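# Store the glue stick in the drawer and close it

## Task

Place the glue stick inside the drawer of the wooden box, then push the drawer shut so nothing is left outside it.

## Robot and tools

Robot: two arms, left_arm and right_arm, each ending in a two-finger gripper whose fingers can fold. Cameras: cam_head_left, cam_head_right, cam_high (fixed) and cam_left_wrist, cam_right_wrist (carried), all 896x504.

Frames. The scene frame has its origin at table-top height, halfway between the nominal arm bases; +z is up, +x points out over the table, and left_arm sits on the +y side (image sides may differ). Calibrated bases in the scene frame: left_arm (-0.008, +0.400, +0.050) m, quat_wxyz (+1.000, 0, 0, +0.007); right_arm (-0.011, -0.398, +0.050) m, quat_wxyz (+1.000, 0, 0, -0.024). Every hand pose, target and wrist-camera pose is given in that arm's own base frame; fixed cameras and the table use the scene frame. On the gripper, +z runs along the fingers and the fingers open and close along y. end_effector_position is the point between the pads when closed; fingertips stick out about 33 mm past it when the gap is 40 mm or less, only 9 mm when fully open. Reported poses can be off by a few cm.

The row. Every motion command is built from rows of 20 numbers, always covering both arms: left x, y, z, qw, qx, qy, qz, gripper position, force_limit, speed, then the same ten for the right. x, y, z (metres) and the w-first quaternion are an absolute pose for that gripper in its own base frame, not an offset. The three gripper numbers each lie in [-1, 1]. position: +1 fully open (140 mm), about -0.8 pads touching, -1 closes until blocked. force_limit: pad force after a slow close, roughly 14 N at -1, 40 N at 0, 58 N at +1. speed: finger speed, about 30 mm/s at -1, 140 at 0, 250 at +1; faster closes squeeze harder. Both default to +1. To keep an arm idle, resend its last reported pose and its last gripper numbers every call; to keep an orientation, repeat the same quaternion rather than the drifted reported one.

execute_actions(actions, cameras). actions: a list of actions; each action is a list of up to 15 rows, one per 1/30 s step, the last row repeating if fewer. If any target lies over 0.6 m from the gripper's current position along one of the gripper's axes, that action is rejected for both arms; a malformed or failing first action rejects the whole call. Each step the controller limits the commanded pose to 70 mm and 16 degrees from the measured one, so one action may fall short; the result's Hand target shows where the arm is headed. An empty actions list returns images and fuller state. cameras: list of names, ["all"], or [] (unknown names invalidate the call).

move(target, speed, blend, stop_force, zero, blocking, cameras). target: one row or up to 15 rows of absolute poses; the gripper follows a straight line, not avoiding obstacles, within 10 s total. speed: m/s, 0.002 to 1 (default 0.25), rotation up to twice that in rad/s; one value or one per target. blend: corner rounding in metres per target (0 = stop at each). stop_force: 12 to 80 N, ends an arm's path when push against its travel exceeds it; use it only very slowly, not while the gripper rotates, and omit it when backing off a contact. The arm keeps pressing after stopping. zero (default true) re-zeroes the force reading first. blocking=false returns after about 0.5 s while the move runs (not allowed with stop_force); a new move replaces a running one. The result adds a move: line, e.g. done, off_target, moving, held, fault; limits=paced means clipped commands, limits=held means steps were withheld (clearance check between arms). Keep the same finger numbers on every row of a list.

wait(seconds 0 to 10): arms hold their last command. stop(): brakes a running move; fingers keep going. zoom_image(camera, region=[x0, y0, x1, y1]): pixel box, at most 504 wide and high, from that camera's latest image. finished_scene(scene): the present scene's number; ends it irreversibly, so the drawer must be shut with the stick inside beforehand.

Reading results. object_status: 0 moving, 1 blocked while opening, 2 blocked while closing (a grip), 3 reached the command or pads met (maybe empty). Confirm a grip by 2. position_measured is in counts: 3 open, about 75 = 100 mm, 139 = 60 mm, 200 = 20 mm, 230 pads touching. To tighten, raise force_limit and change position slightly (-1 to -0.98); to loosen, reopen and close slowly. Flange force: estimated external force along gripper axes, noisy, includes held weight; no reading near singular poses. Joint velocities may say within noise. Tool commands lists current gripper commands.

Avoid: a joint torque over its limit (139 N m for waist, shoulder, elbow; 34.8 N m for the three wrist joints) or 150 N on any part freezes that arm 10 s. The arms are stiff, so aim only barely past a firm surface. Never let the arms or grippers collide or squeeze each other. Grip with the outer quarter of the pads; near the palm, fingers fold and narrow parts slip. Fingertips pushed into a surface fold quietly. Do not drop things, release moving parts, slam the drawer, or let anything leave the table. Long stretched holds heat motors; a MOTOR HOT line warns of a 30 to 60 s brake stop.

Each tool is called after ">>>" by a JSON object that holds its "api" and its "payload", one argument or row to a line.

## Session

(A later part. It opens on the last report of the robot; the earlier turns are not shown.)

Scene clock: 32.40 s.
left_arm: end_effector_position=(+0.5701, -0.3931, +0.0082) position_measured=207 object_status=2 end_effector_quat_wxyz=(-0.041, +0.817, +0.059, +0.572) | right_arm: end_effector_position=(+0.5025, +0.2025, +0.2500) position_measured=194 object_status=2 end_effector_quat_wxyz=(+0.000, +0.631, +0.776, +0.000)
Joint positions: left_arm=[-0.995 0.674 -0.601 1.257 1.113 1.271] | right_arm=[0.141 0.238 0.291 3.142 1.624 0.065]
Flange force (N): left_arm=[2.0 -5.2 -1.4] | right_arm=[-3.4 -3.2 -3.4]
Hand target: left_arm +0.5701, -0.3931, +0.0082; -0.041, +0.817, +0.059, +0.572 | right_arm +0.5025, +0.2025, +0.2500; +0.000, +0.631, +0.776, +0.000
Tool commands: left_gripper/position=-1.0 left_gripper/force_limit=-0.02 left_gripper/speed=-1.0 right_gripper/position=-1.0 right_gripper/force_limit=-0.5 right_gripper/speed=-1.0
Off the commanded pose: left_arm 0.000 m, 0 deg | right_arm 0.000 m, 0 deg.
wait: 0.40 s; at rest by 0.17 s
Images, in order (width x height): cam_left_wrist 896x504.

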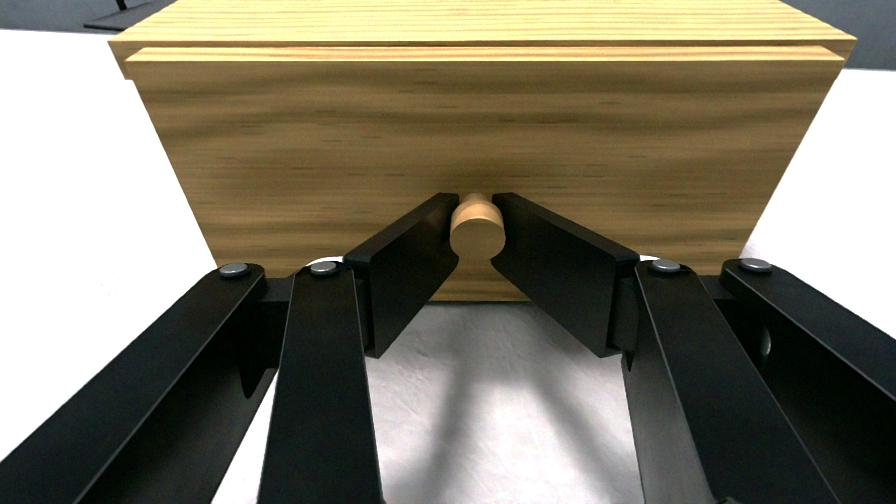

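>>> {"api": "move", "payload": {
  "target": [
    [0.4711,-0.4074,0.0082,-0.0410,0.8171,0.0586,0.5721,-1,-0.02,-1,0.5025,0.2025,0.25,0,0.6307,0.7760,0,-1,-0.5,-1]
  ],
  "speed": 0.1,
  "cameras": ["all"]
}}

Scene clock: 33.93 s.
left_arm: end_effector_position=(+0.4711, -0.4074, +0.0082) position_measured=207 object_status=2 end_effector_quat_wxyz=(-0.041, +0.817, +0.059, +0.572) | right_arm: end_effector_position=(+0.5025, +0.2025, +0.2500) position_measured=194 object_status=2 end_effector_quat_wxyz=(+0.000, +0.631, +0.776, +0.000)
Joint positions: left_arm=[-1.251 0.637 -0.683 1.49 1.189 1.305] | right_arm=[0.141 0.238 0.291 3.142 1.624 0.065]
Flange force (N): left_arm=[2.8 -5.6 -0.4] | right_arm=[-3.0 -3.4 -3.6]
Hand target: left_arm +0.4711, -0.4074, +0.0082; -0.041, +0.817, +0.059, +0.572 | right_arm +0.5025, +0.2025, +0.2500; +0.000, +0.631, +0.776, +0.000
Off the commanded pose: left_arm 0.000 m, 0 deg | right_arm 0.000 m, 0 deg.
move: done

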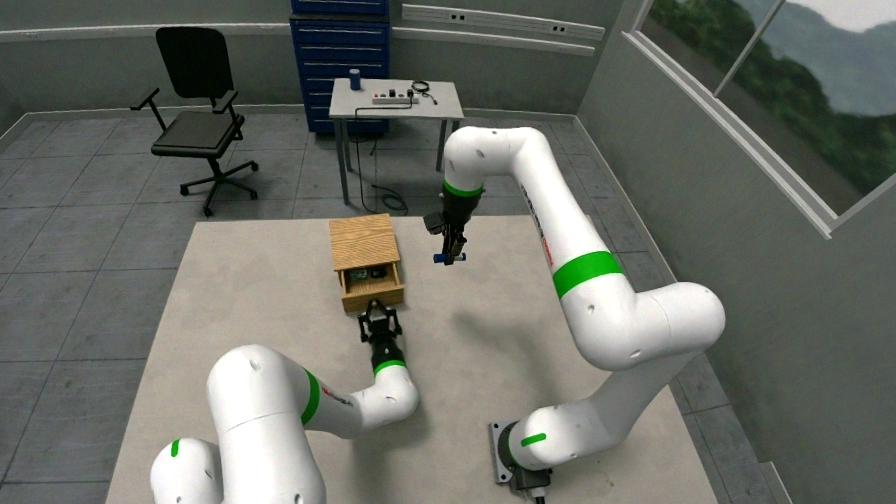

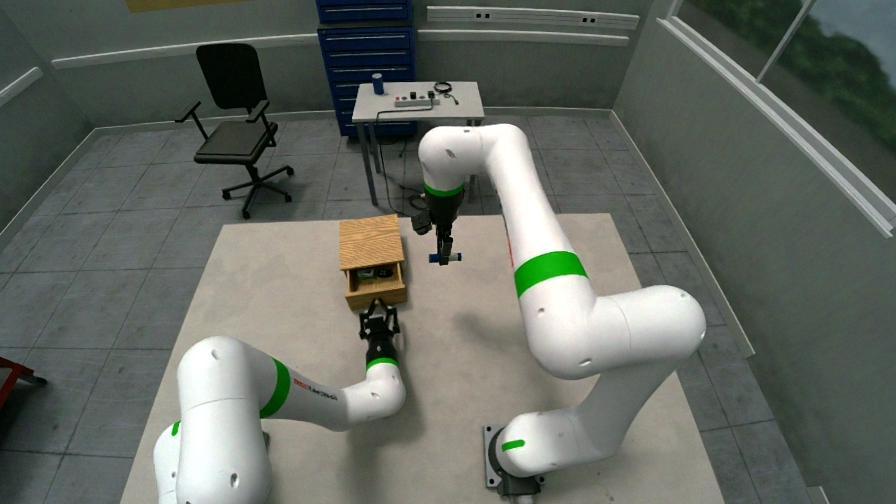

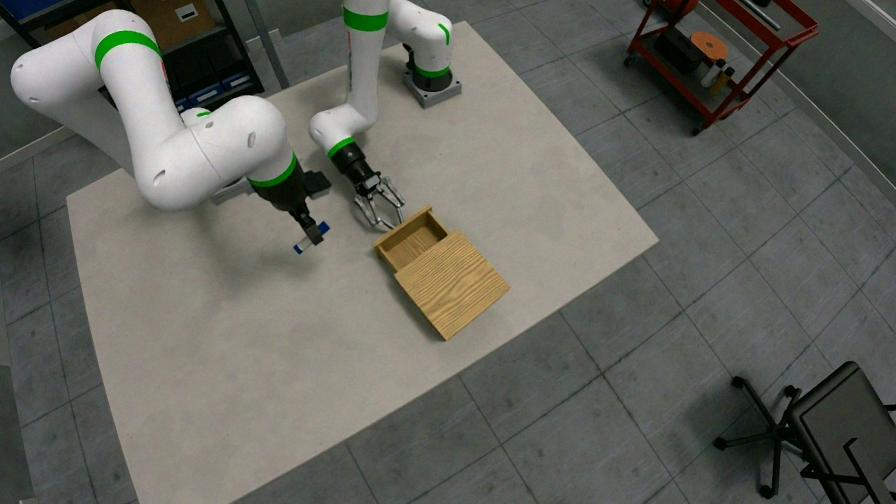

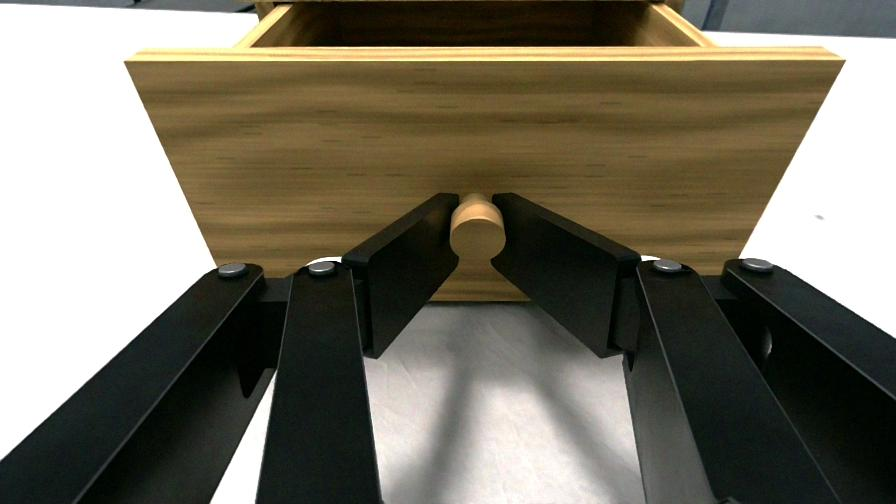

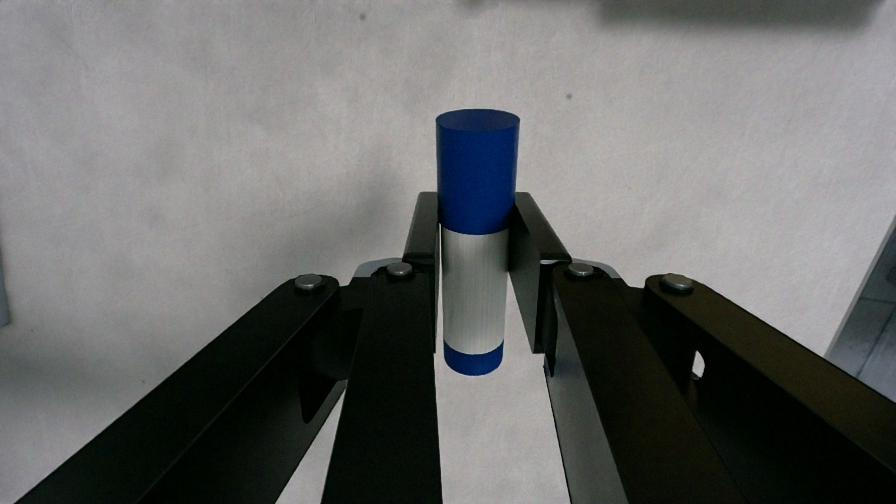

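>>> {"api": "zoom_image", "payload": {
  "camera": "cam_head_left",
  "region": [315, 205, 425, 325]
}}

>>> {"api": "zoom_image", "payload": {
  "camera": "cam_high",
  "region": [340, 180, 540, 350]
}}

>>> {"api": "zoom_image", "payload": {
  "camera": "cam_head_right",
  "region": [320, 200, 430, 320]
}}

Scaled by 4.200 from the camera's 896x504 image, which has a finer 1280x720 frame.

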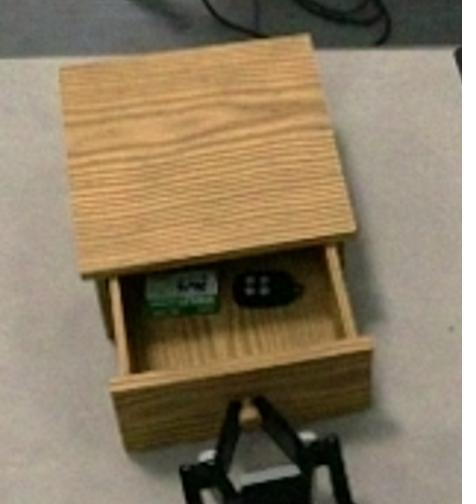

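Scaled by 2.520 from the camera's 896x504 image, which has a finer 1280x720 frame.

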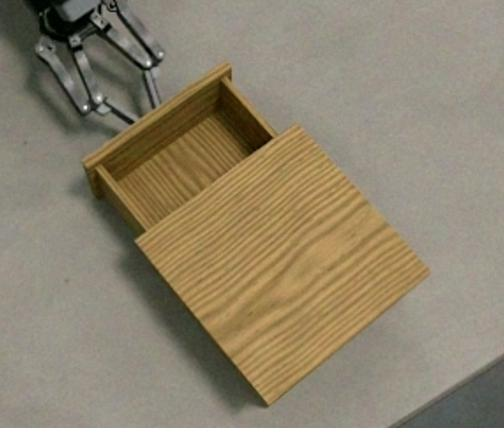

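Scaled by 4.200 from the camera's 896x504 image, which has a finer 1280x720 frame.

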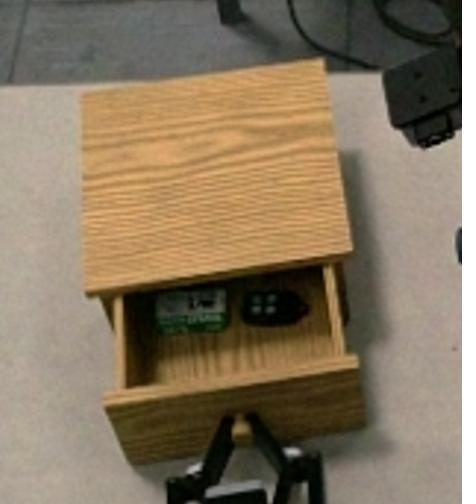

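>>> {"api": "move", "payload": {
  "target": [
    [0.4563,-0.4095,0.0082,-0.0410,0.8171,0.0586,0.5721,-1,-0.02,-1,0.5025,0.2025,0.25,0,0.6307,0.7760,0,-1,-0.5,-1],
    [0.4563,-0.4095,0.0082,-0.0410,0.8171,0.0586,0.5721,-0.2,-0.02,-0.5,0.5025,0.2025,0.25,0,0.6307,0.7760,0,-1,-0.5,-1],
    [0.3573,-0.4238,0.0182,-0.0410,0.8171,0.0586,0.5721,-0.2,-0.02,-0.5,0.5431,0.4410,0.13,0.0676,0.6286,0.7728,-0.0550,-1,-0.5,-1],
    [0.3573,-0.4238,0.0182,-0.0410,0.8171,0.0586,0.5721,-0.2,-0.02,-0.5,0.5431,0.4410,0.05,0.0676,0.6286,0.7728,-0.0550,-1,-0.5,-1]
  ],
  "speed": [0.1,0.1,0.3,0.15],
  "cameras": ["all"]
}}

Scene clock: 39.50 s.
left_arm: end_effector_position=(+0.3573, -0.4238, +0.0182) position_measured=154 object_status=3 end_effector_quat_wxyz=(-0.041, +0.817, +0.059, +0.572) | right_arm: end_effector_position=(+0.5430, +0.4411, +0.0500) position_measured=194 object_status=2 end_effector_quat_wxyz=(+0.068, +0.629, +0.773, -0.055)
Joint positions: left_arm=[-1.583 0.61 -0.69 1.815 1.276 1.292] | right_arm=[0.581 0.799 0.685 3.304 1.522 -0.389]
Flange force (N): left_arm=[4.7 -4.7 -0.3] | right_arm=[-6.2 -5.0 -3.2]
Hand target: left_arm +0.3573, -0.4238, +0.0182; -0.041, +0.817, +0.059, +0.572 | right_arm +0.5431, +0.4410, +0.0500; +0.068, +0.629, +0.773, -0.055
Off the commanded pose: left_arm 0.000 m, 0 deg | right_arm 0.000 m, 0 deg.
move: done

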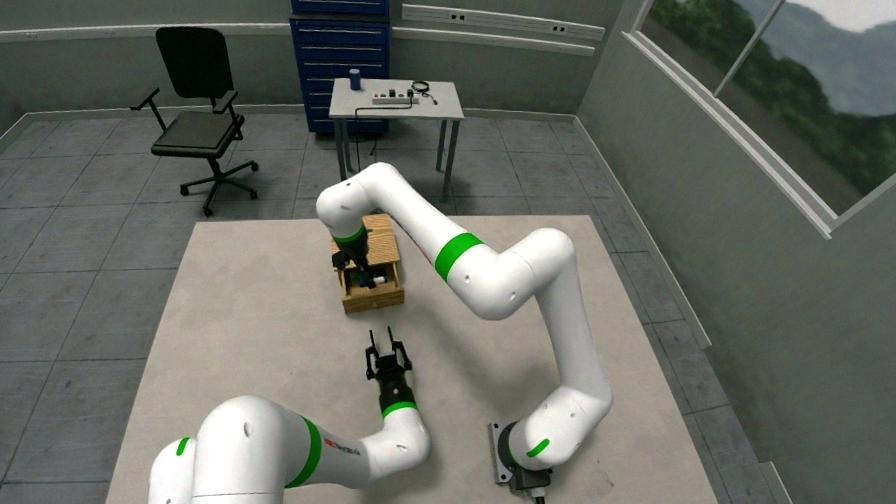

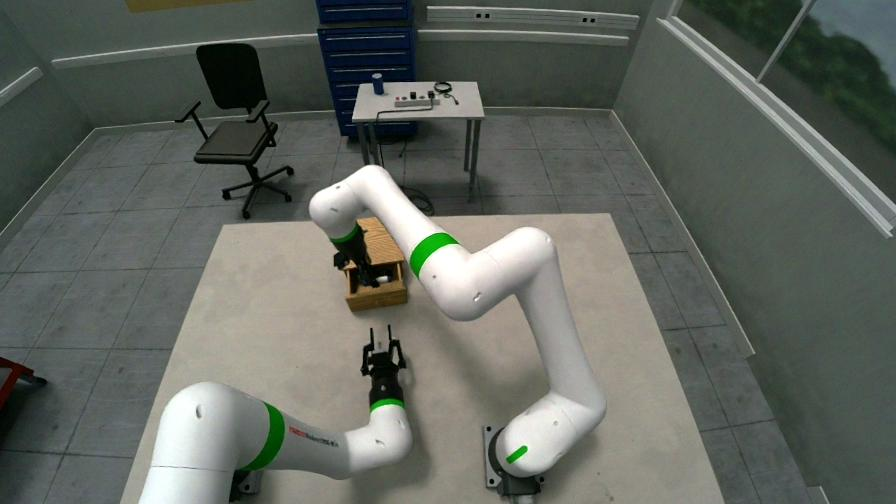

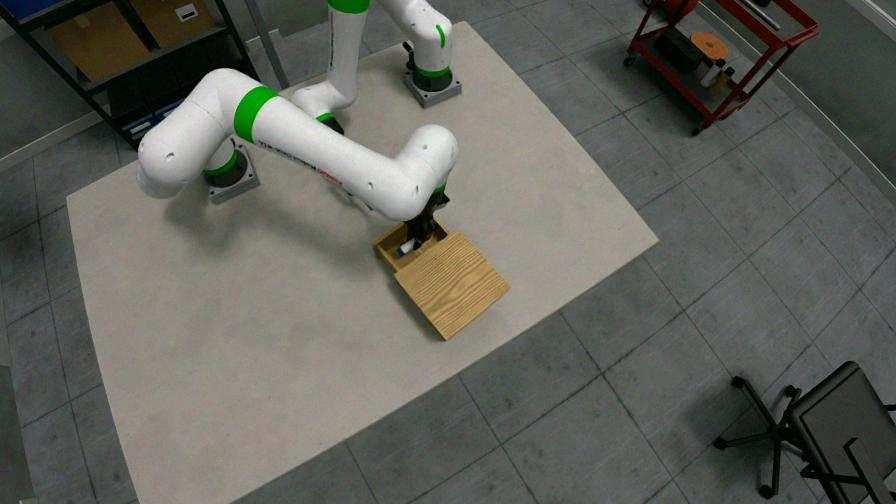

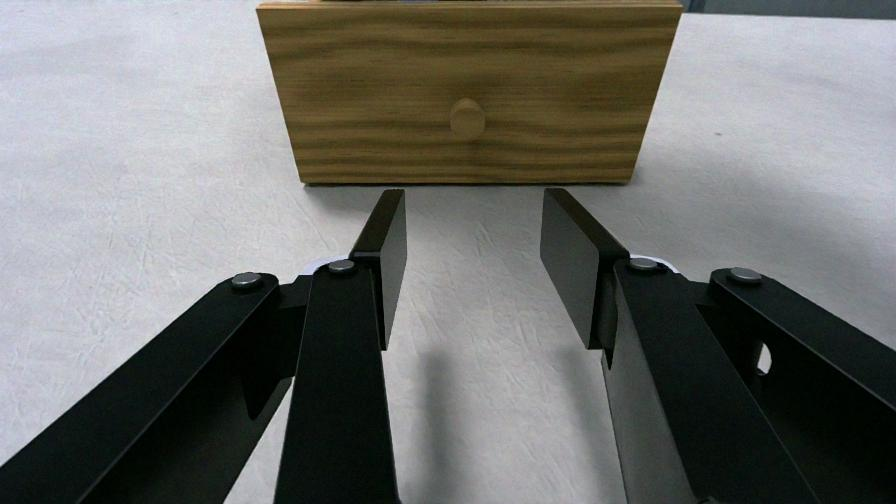

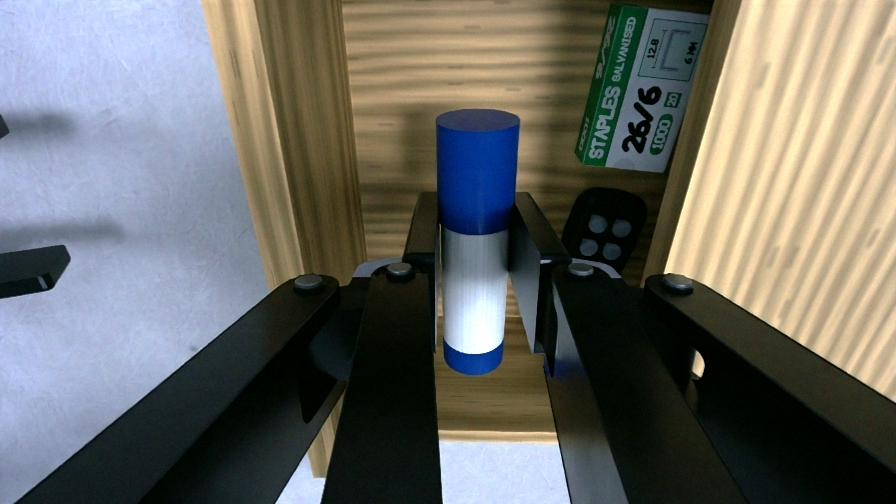

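>>> {"api": "move", "payload": {
  "target": [
    [0.3573,-0.4238,0.0182,-0.0410,0.8171,0.0586,0.5721,-1,-1,0,0.5342,0.4596,0.05,0.0676,0.6286,0.7728,-0.0550,-1,-0.5,-1],
    [0.3573,-0.4238,0.0182,-0.0410,0.8171,0.0586,0.5721,-1,-1,0,0.5342,0.4596,0.025,0.0676,0.6286,0.7728,-0.0550,-1,-0.5,-1]
  ],
  "speed": 0.1
}}

>>> {"api": "move", "payload": {
  "target": [0.3573,-0.4238,0.0182,-0.0410,0.8171,0.0586,0.5721,-1,-1,0,0.5342,0.4596,-0.005,0.0676,0.6286,0.7728,-0.0550,-1,-0.5,-1],
  "speed": 0.03,
  "stop_force": 12,
  "cameras": ["all"]
}}

Scene clock: 41.40 s.
left_arm: end_effector_position=(+0.3573, -0.4238, +0.0182) position_measured=233 object_status=3 end_effector_quat_wxyz=(-0.041, +0.817, +0.059, +0.572) | right_arm: end_effector_position=(+0.5342, +0.4596, +0.0250) position_measured=194 object_status=2 end_effector_quat_wxyz=(+0.068, +0.629, +0.773, -0.055)
Joint positions: left_arm=[-1.583 0.61 -0.69 1.815 1.276 1.292] | right_arm=[0.609 0.833 0.683 3.302 1.491 -0.422]
Flange force (N): left_arm=[4.6 -4.9 -0.5] | right_arm=[-5.9 -4.4 -3.6]
Hand target: left_arm +0.3573, -0.4238, +0.0182; -0.041, +0.817, +0.059, +0.572 | right_arm +0.5342, +0.4596, +0.0250; +0.068, +0.629, +0.773, -0.055
Off the commanded pose: left_arm 0.000 m, 0 deg | right_arm 0.000 m, 0 deg.
move: done

Scene clock: 42.87 s.
left_arm: end_effector_position=(+0.3573, -0.4238, +0.0182) position_measured=233 object_status=3 end_effector_quat_wxyz=(-0.041, +0.817, +0.059, +0.572) | right_arm: end_effector_position=(+0.5342, +0.4596, -0.0006) position_measured=194 object_status=2 end_effector_quat_wxyz=(+0.068, +0.629, +0.773, -0.055)
Joint positions: left_arm=[-1.583 0.61 -0.69 1.815 1.276 1.292] | right_arm=[0.609 0.85 0.651 3.303 1.443 -0.43]
Flange force (N): left_arm=[4.7 -4.9 -0.6] | right_arm=[-9.7 -6.5 -19.0]
Hand target: left_arm +0.3573, -0.4238, +0.0182; -0.041, +0.817, +0.059, +0.572 | right_arm +0.5342, +0.4596, -0.0006; +0.068, +0.629, +0.773, -0.055
Off the commanded pose: left_arm 0.000 m, 0 deg | right_arm 0.004 m, 0 deg.
move: contact (right_arm)

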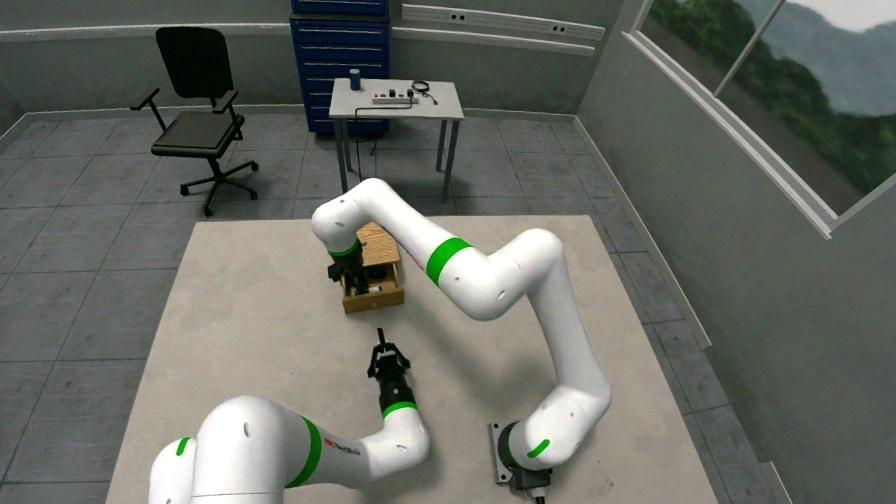

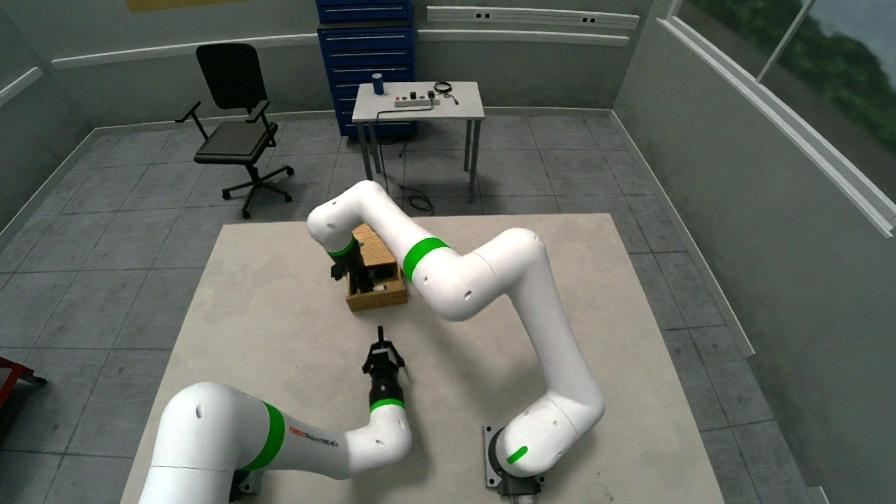

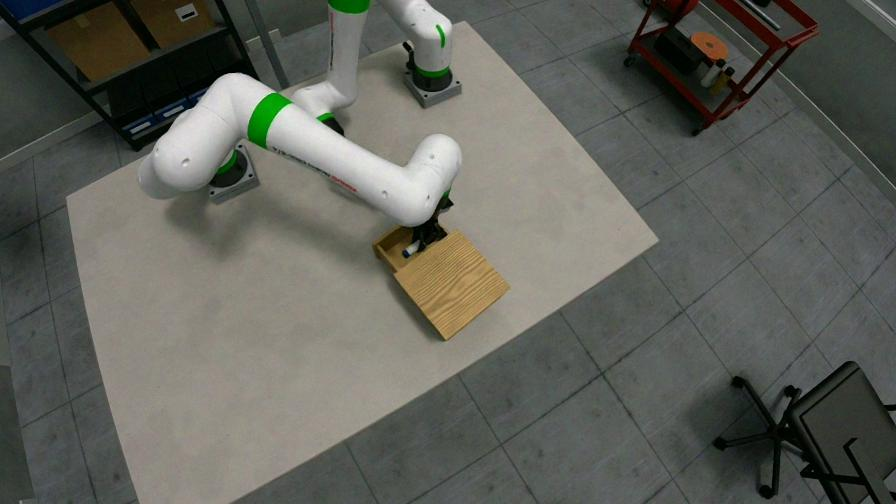

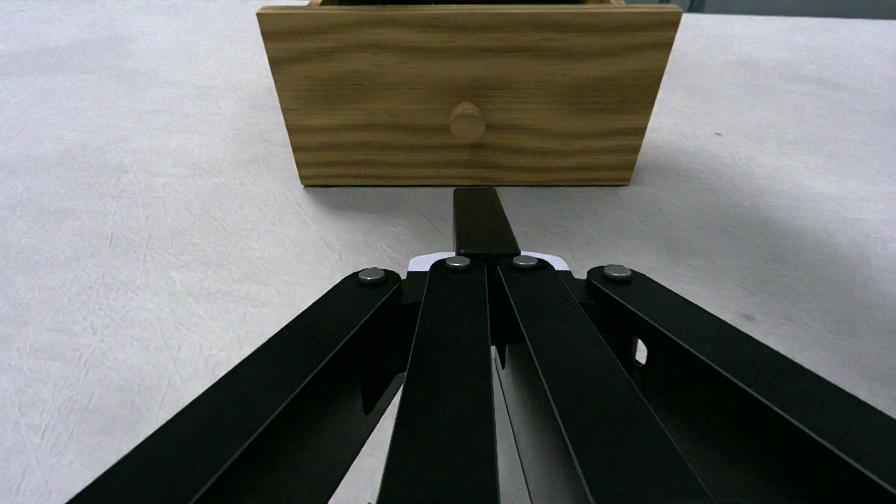

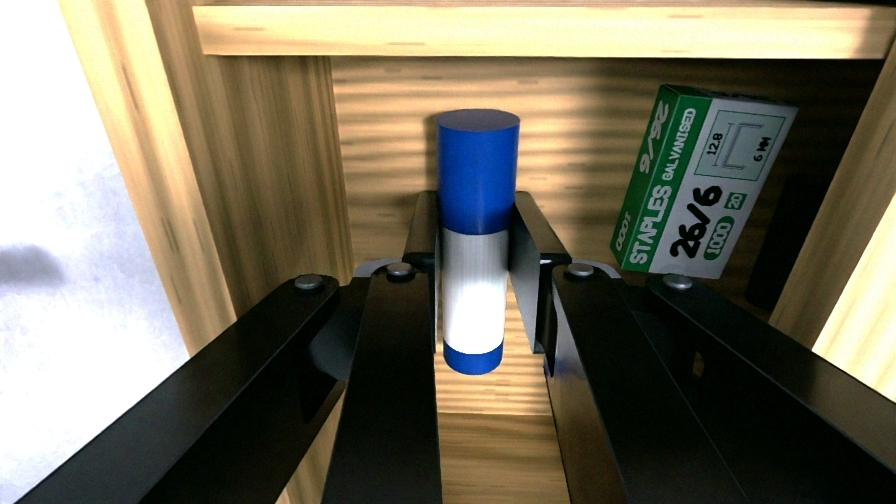

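>>> {"api": "move", "payload": {
  "target": [
    [0.3573,-0.4238,0.0182,-0.0410,0.8171,0.0586,0.5721,-1,-1,0,0.5342,0.4596,0.002,0.0676,0.6286,0.7728,-0.0550,-1,-0.5,-1],
    [0.3573,-0.4238,0.0182,-0.0410,0.8171,0.0586,0.5721,-1,-1,0,0.5342,0.4596,0.002,0.0676,0.6286,0.7728,-0.0550,-0.3,-0.5,-0.6],
    [0.3573,-0.4238,0.0182,-0.0410,0.8171,0.0586,0.5721,-1,-1,0,0.5342,0.4596,0.08,0.0676,0.6286,0.7728,-0.0550,-0.3,-0.5,-0.6],
    [0.4276,-0.4136,0.0082,-0.0410,0.8171,0.0586,0.5721,-1,-1,0,0.5342,0.4596,0.22,0.0676,0.6286,0.7728,-0.0550,-0.3,-0.5,-0.6]
  ],
  "speed": [0.05,0.05,0.2,0.25],
  "blend": [0,0,0.03,0],
  "cameras": ["all"]
}}

Scene clock: 46.23 s.
left_arm: end_effector_position=(+0.4276, -0.4136, +0.0082) position_measured=233 object_status=3 end_effector_quat_wxyz=(-0.041, +0.817, +0.059, +0.572) | right_arm: end_effector_position=(+0.5342, +0.4596, +0.2200) position_measured=167 object_status=3 end_effector_quat_wxyz=(+0.068, +0.629, +0.773, -0.055)
Joint positions: left_arm=[-1.376 0.63 -0.697 1.608 1.22 1.312] | right_arm=[0.609 0.865 1.199 3.316 1.969 -0.342]
Flange force (N): left_arm=[4.4 -5.2 -1.4] | right_arm=no reading
Hand target: left_arm +0.4276, -0.4136, +0.0082; -0.041, +0.817, +0.059, +0.572 | right_arm +0.5342, +0.4596, +0.2200; +0.068, +0.629, +0.773, -0.055
Off the commanded pose: left_arm 0.000 m, 0 deg | right_arm 0.000 m, 0 deg.
move: done

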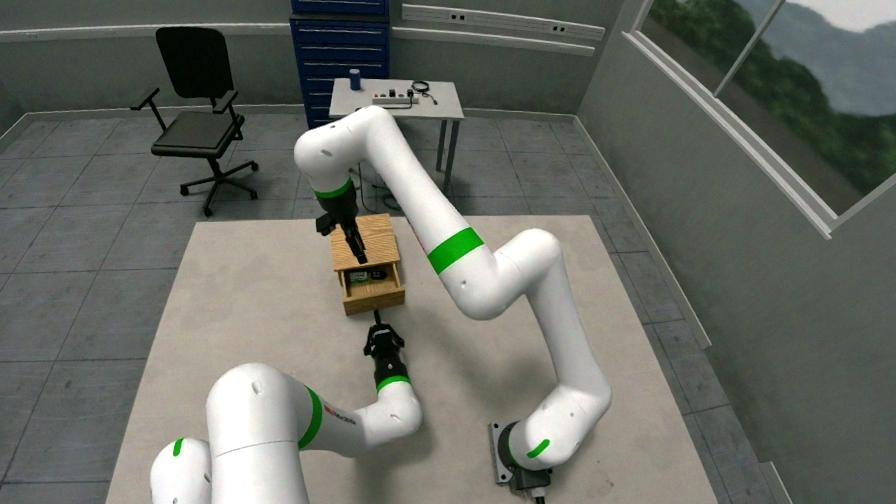

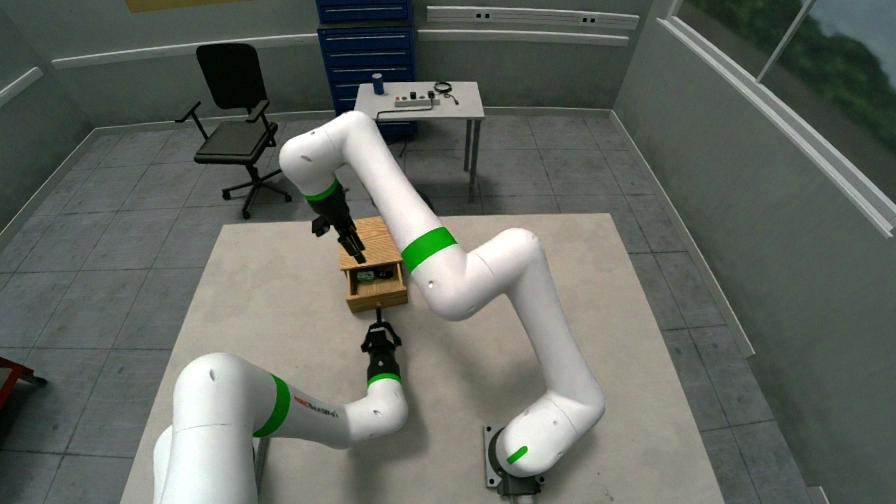

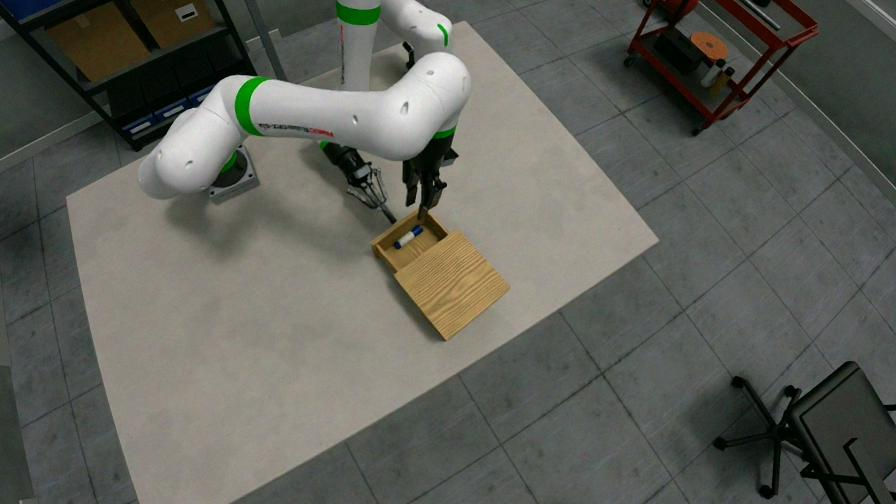

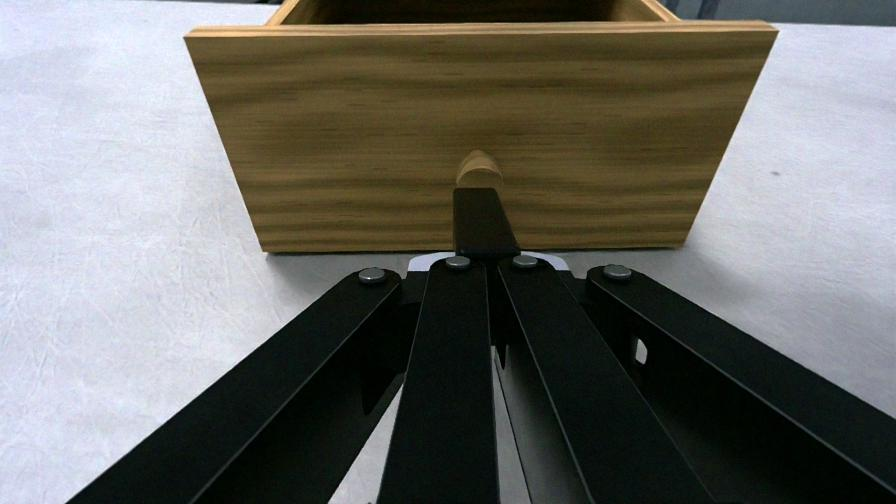

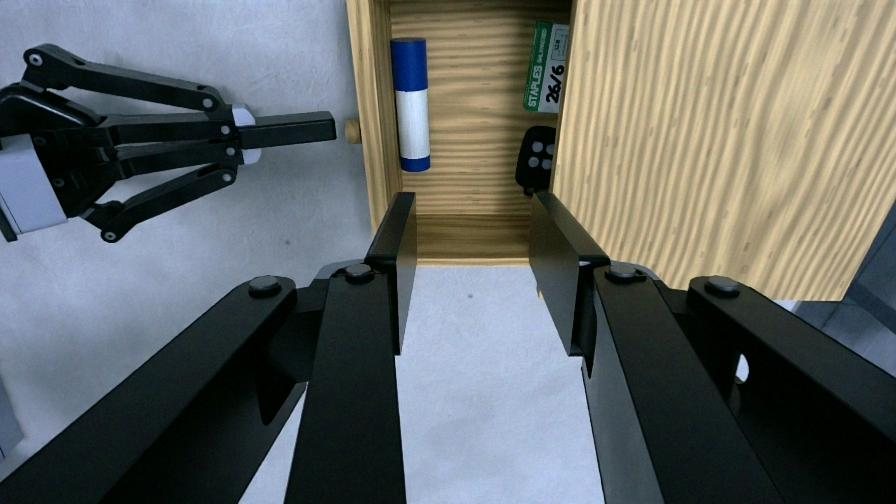

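>>> {"api": "move", "payload": {
  "target": [
    [0.4455,-0.4110,0.0082,-0.0410,0.8171,0.0586,0.5721,-1,-1,0,0.5342,0.4596,0.22,0.0676,0.6286,0.7728,-0.0550,-0.3,-0.5,-0.6],
    [0.5364,-0.3980,0.0082,-0.0410,0.8171,0.0586,0.5721,-1,-1,0,0.5342,0.4596,0.22,0.0676,0.6286,0.7728,-0.0550,-0.3,-0.5,-0.6]
  ],
  "speed": [0.05,0.1],
  "blend": [0.005,0],
  "cameras": ["cam_left_wrist","cam_right_wrist"]
}}

>>> {"api": "move", "payload": {
  "target": [0.5662,-0.3937,0.0082,-0.0410,0.8171,0.0586,0.5721,-1,-1,0,0.5342,0.4596,0.22,0.0676,0.6286,0.7728,-0.0550,-0.3,-0.5,-0.6],
  "speed": 0.03,
  "stop_force": 14,
  "cameras": ["all"]
}}

Scene clock: 48.20 s.
left_arm: end_effector_position=(+0.5364, -0.3980, +0.0082) position_measured=233 object_status=3 end_effector_quat_wxyz=(-0.041, +0.817, +0.059, +0.572) | right_arm: end_effector_position=(+0.5342, +0.4596, +0.2200) position_measured=167 object_status=3 end_effector_quat_wxyz=(+0.068, +0.629, +0.773, -0.055)
Joint positions: left_arm=[-1.077 0.658 -0.636 1.329 1.14 1.285] | right_arm=[0.609 0.865 1.199 3.316 1.969 -0.342]
Flange force (N): left_arm=[3.9 -5.1 -3.9] | right_arm=no reading
Hand target: left_arm +0.5364, -0.3980, +0.0082; -0.041, +0.817, +0.059, +0.572 | right_arm +0.5342, +0.4596, +0.2200; +0.068, +0.629, +0.773, -0.055
Off the commanded pose: left_arm 0.000 m, 0 deg | right_arm 0.000 m, 0 deg.
move: done
Images, in order (width x height): cam_left_wrist 896x504, cam_right_wrist 896x504.

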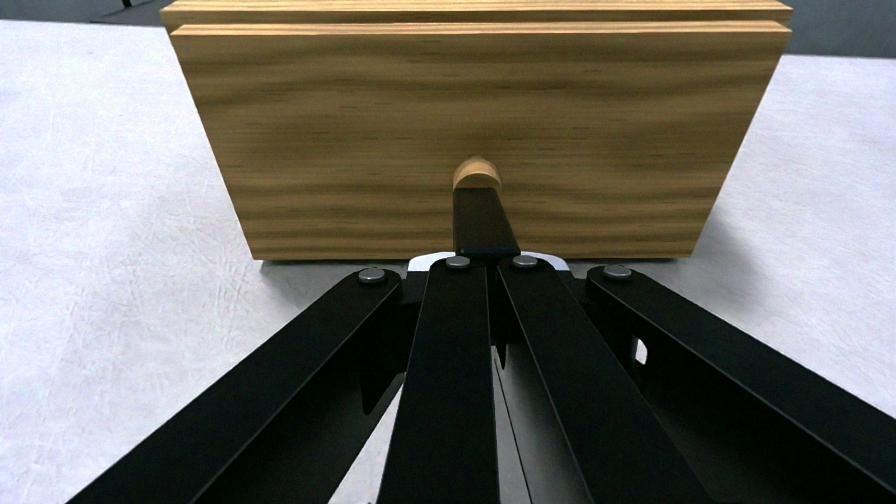

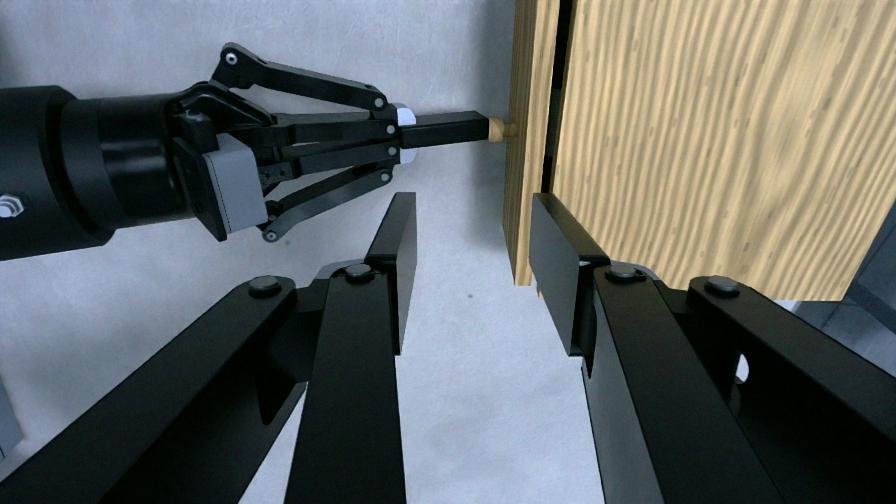

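Scene clock: 49.87 s.
left_arm: end_effector_position=(+0.5662, -0.3937, +0.0082) position_measured=233 object_status=3 end_effector_quat_wxyz=(-0.041, +0.817, +0.059, +0.572) | right_arm: end_effector_position=(+0.5342, +0.4596, +0.2200) position_measured=167 object_status=3 end_effector_quat_wxyz=(+0.068, +0.629, +0.773, -0.055)
Joint positions: left_arm=[-1.004 0.672 -0.605 1.265 1.116 1.273] | right_arm=[0.609 0.865 1.199 3.316 1.969 -0.342]
Flange force (N): left_arm=[1.7 -6.2 -14.2] | right_arm=no reading
Hand target: left_arm +0.5662, -0.3937, +0.0082; -0.041, +0.817, +0.059, +0.572 | right_arm +0.5342, +0.4596, +0.2200; +0.068, +0.629, +0.773, -0.055
Off the commanded pose: left_arm 0.000 m, 0 deg | right_arm 0.000 m, 0 deg.
move: done

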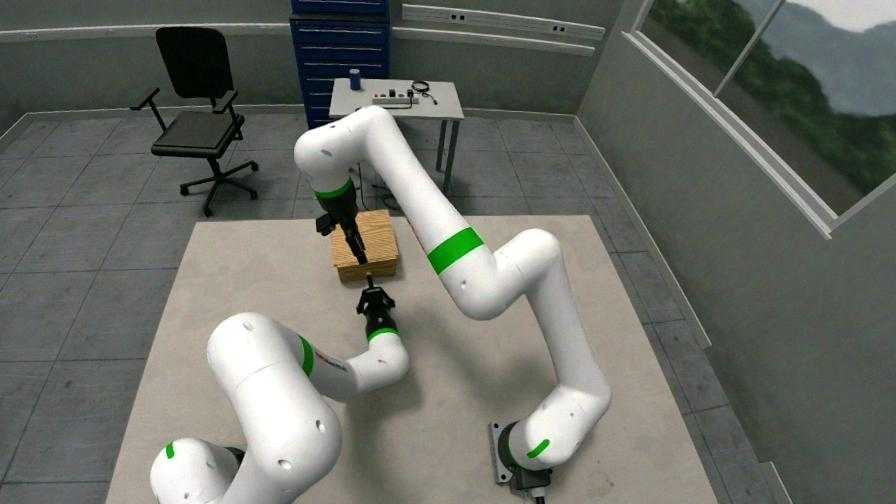

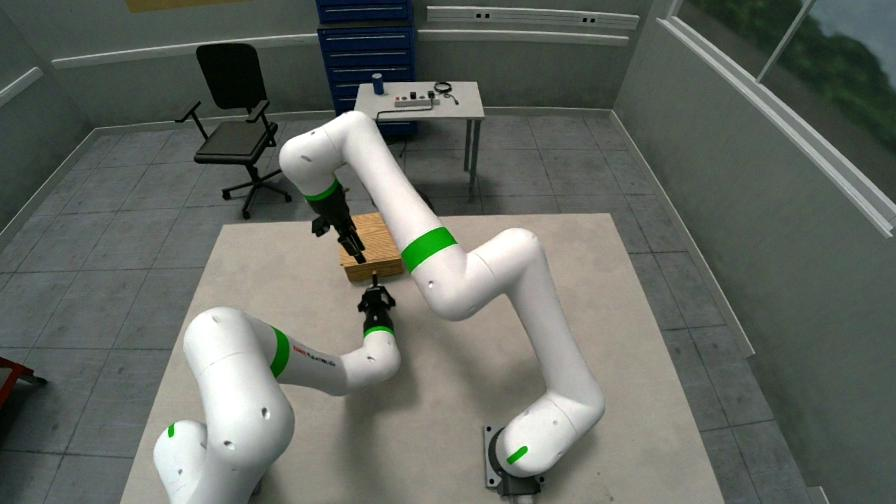

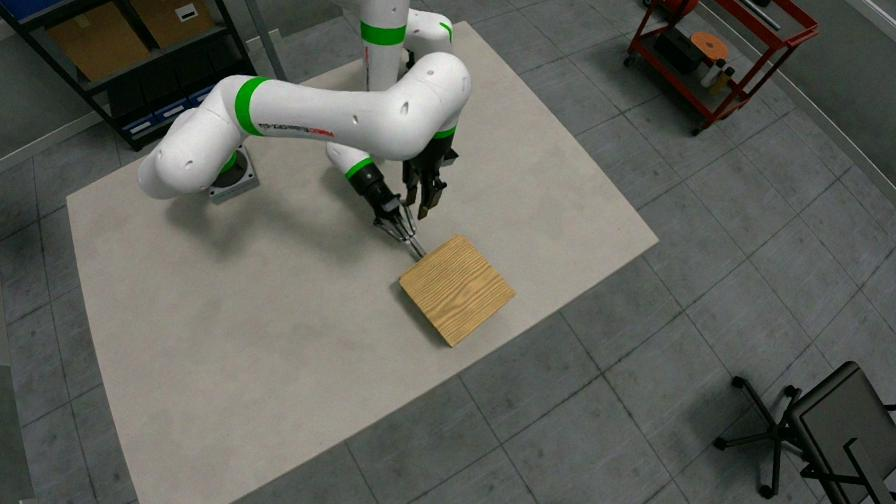

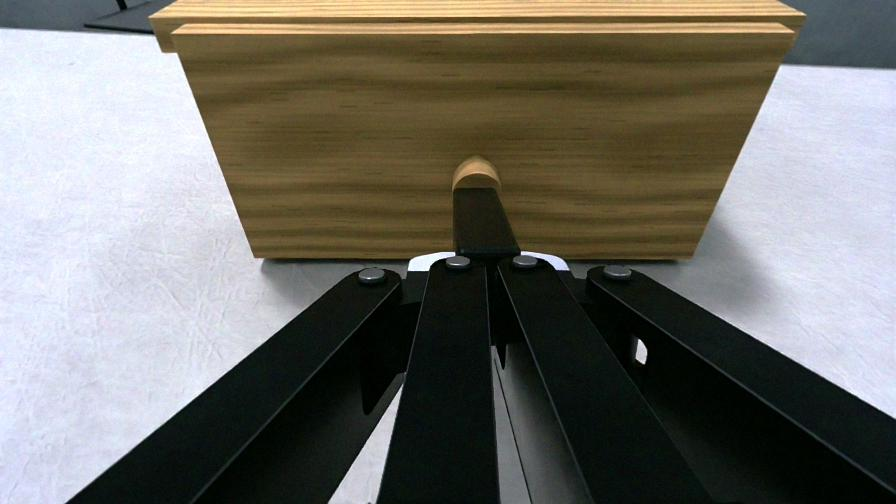

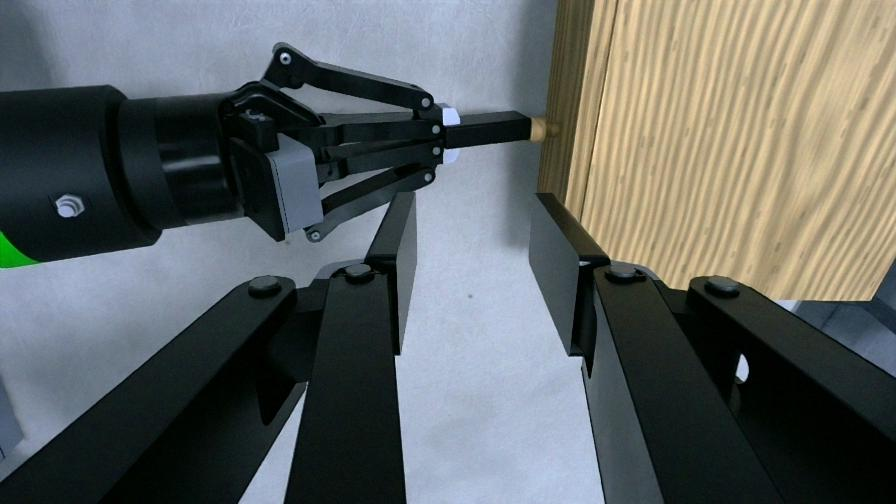

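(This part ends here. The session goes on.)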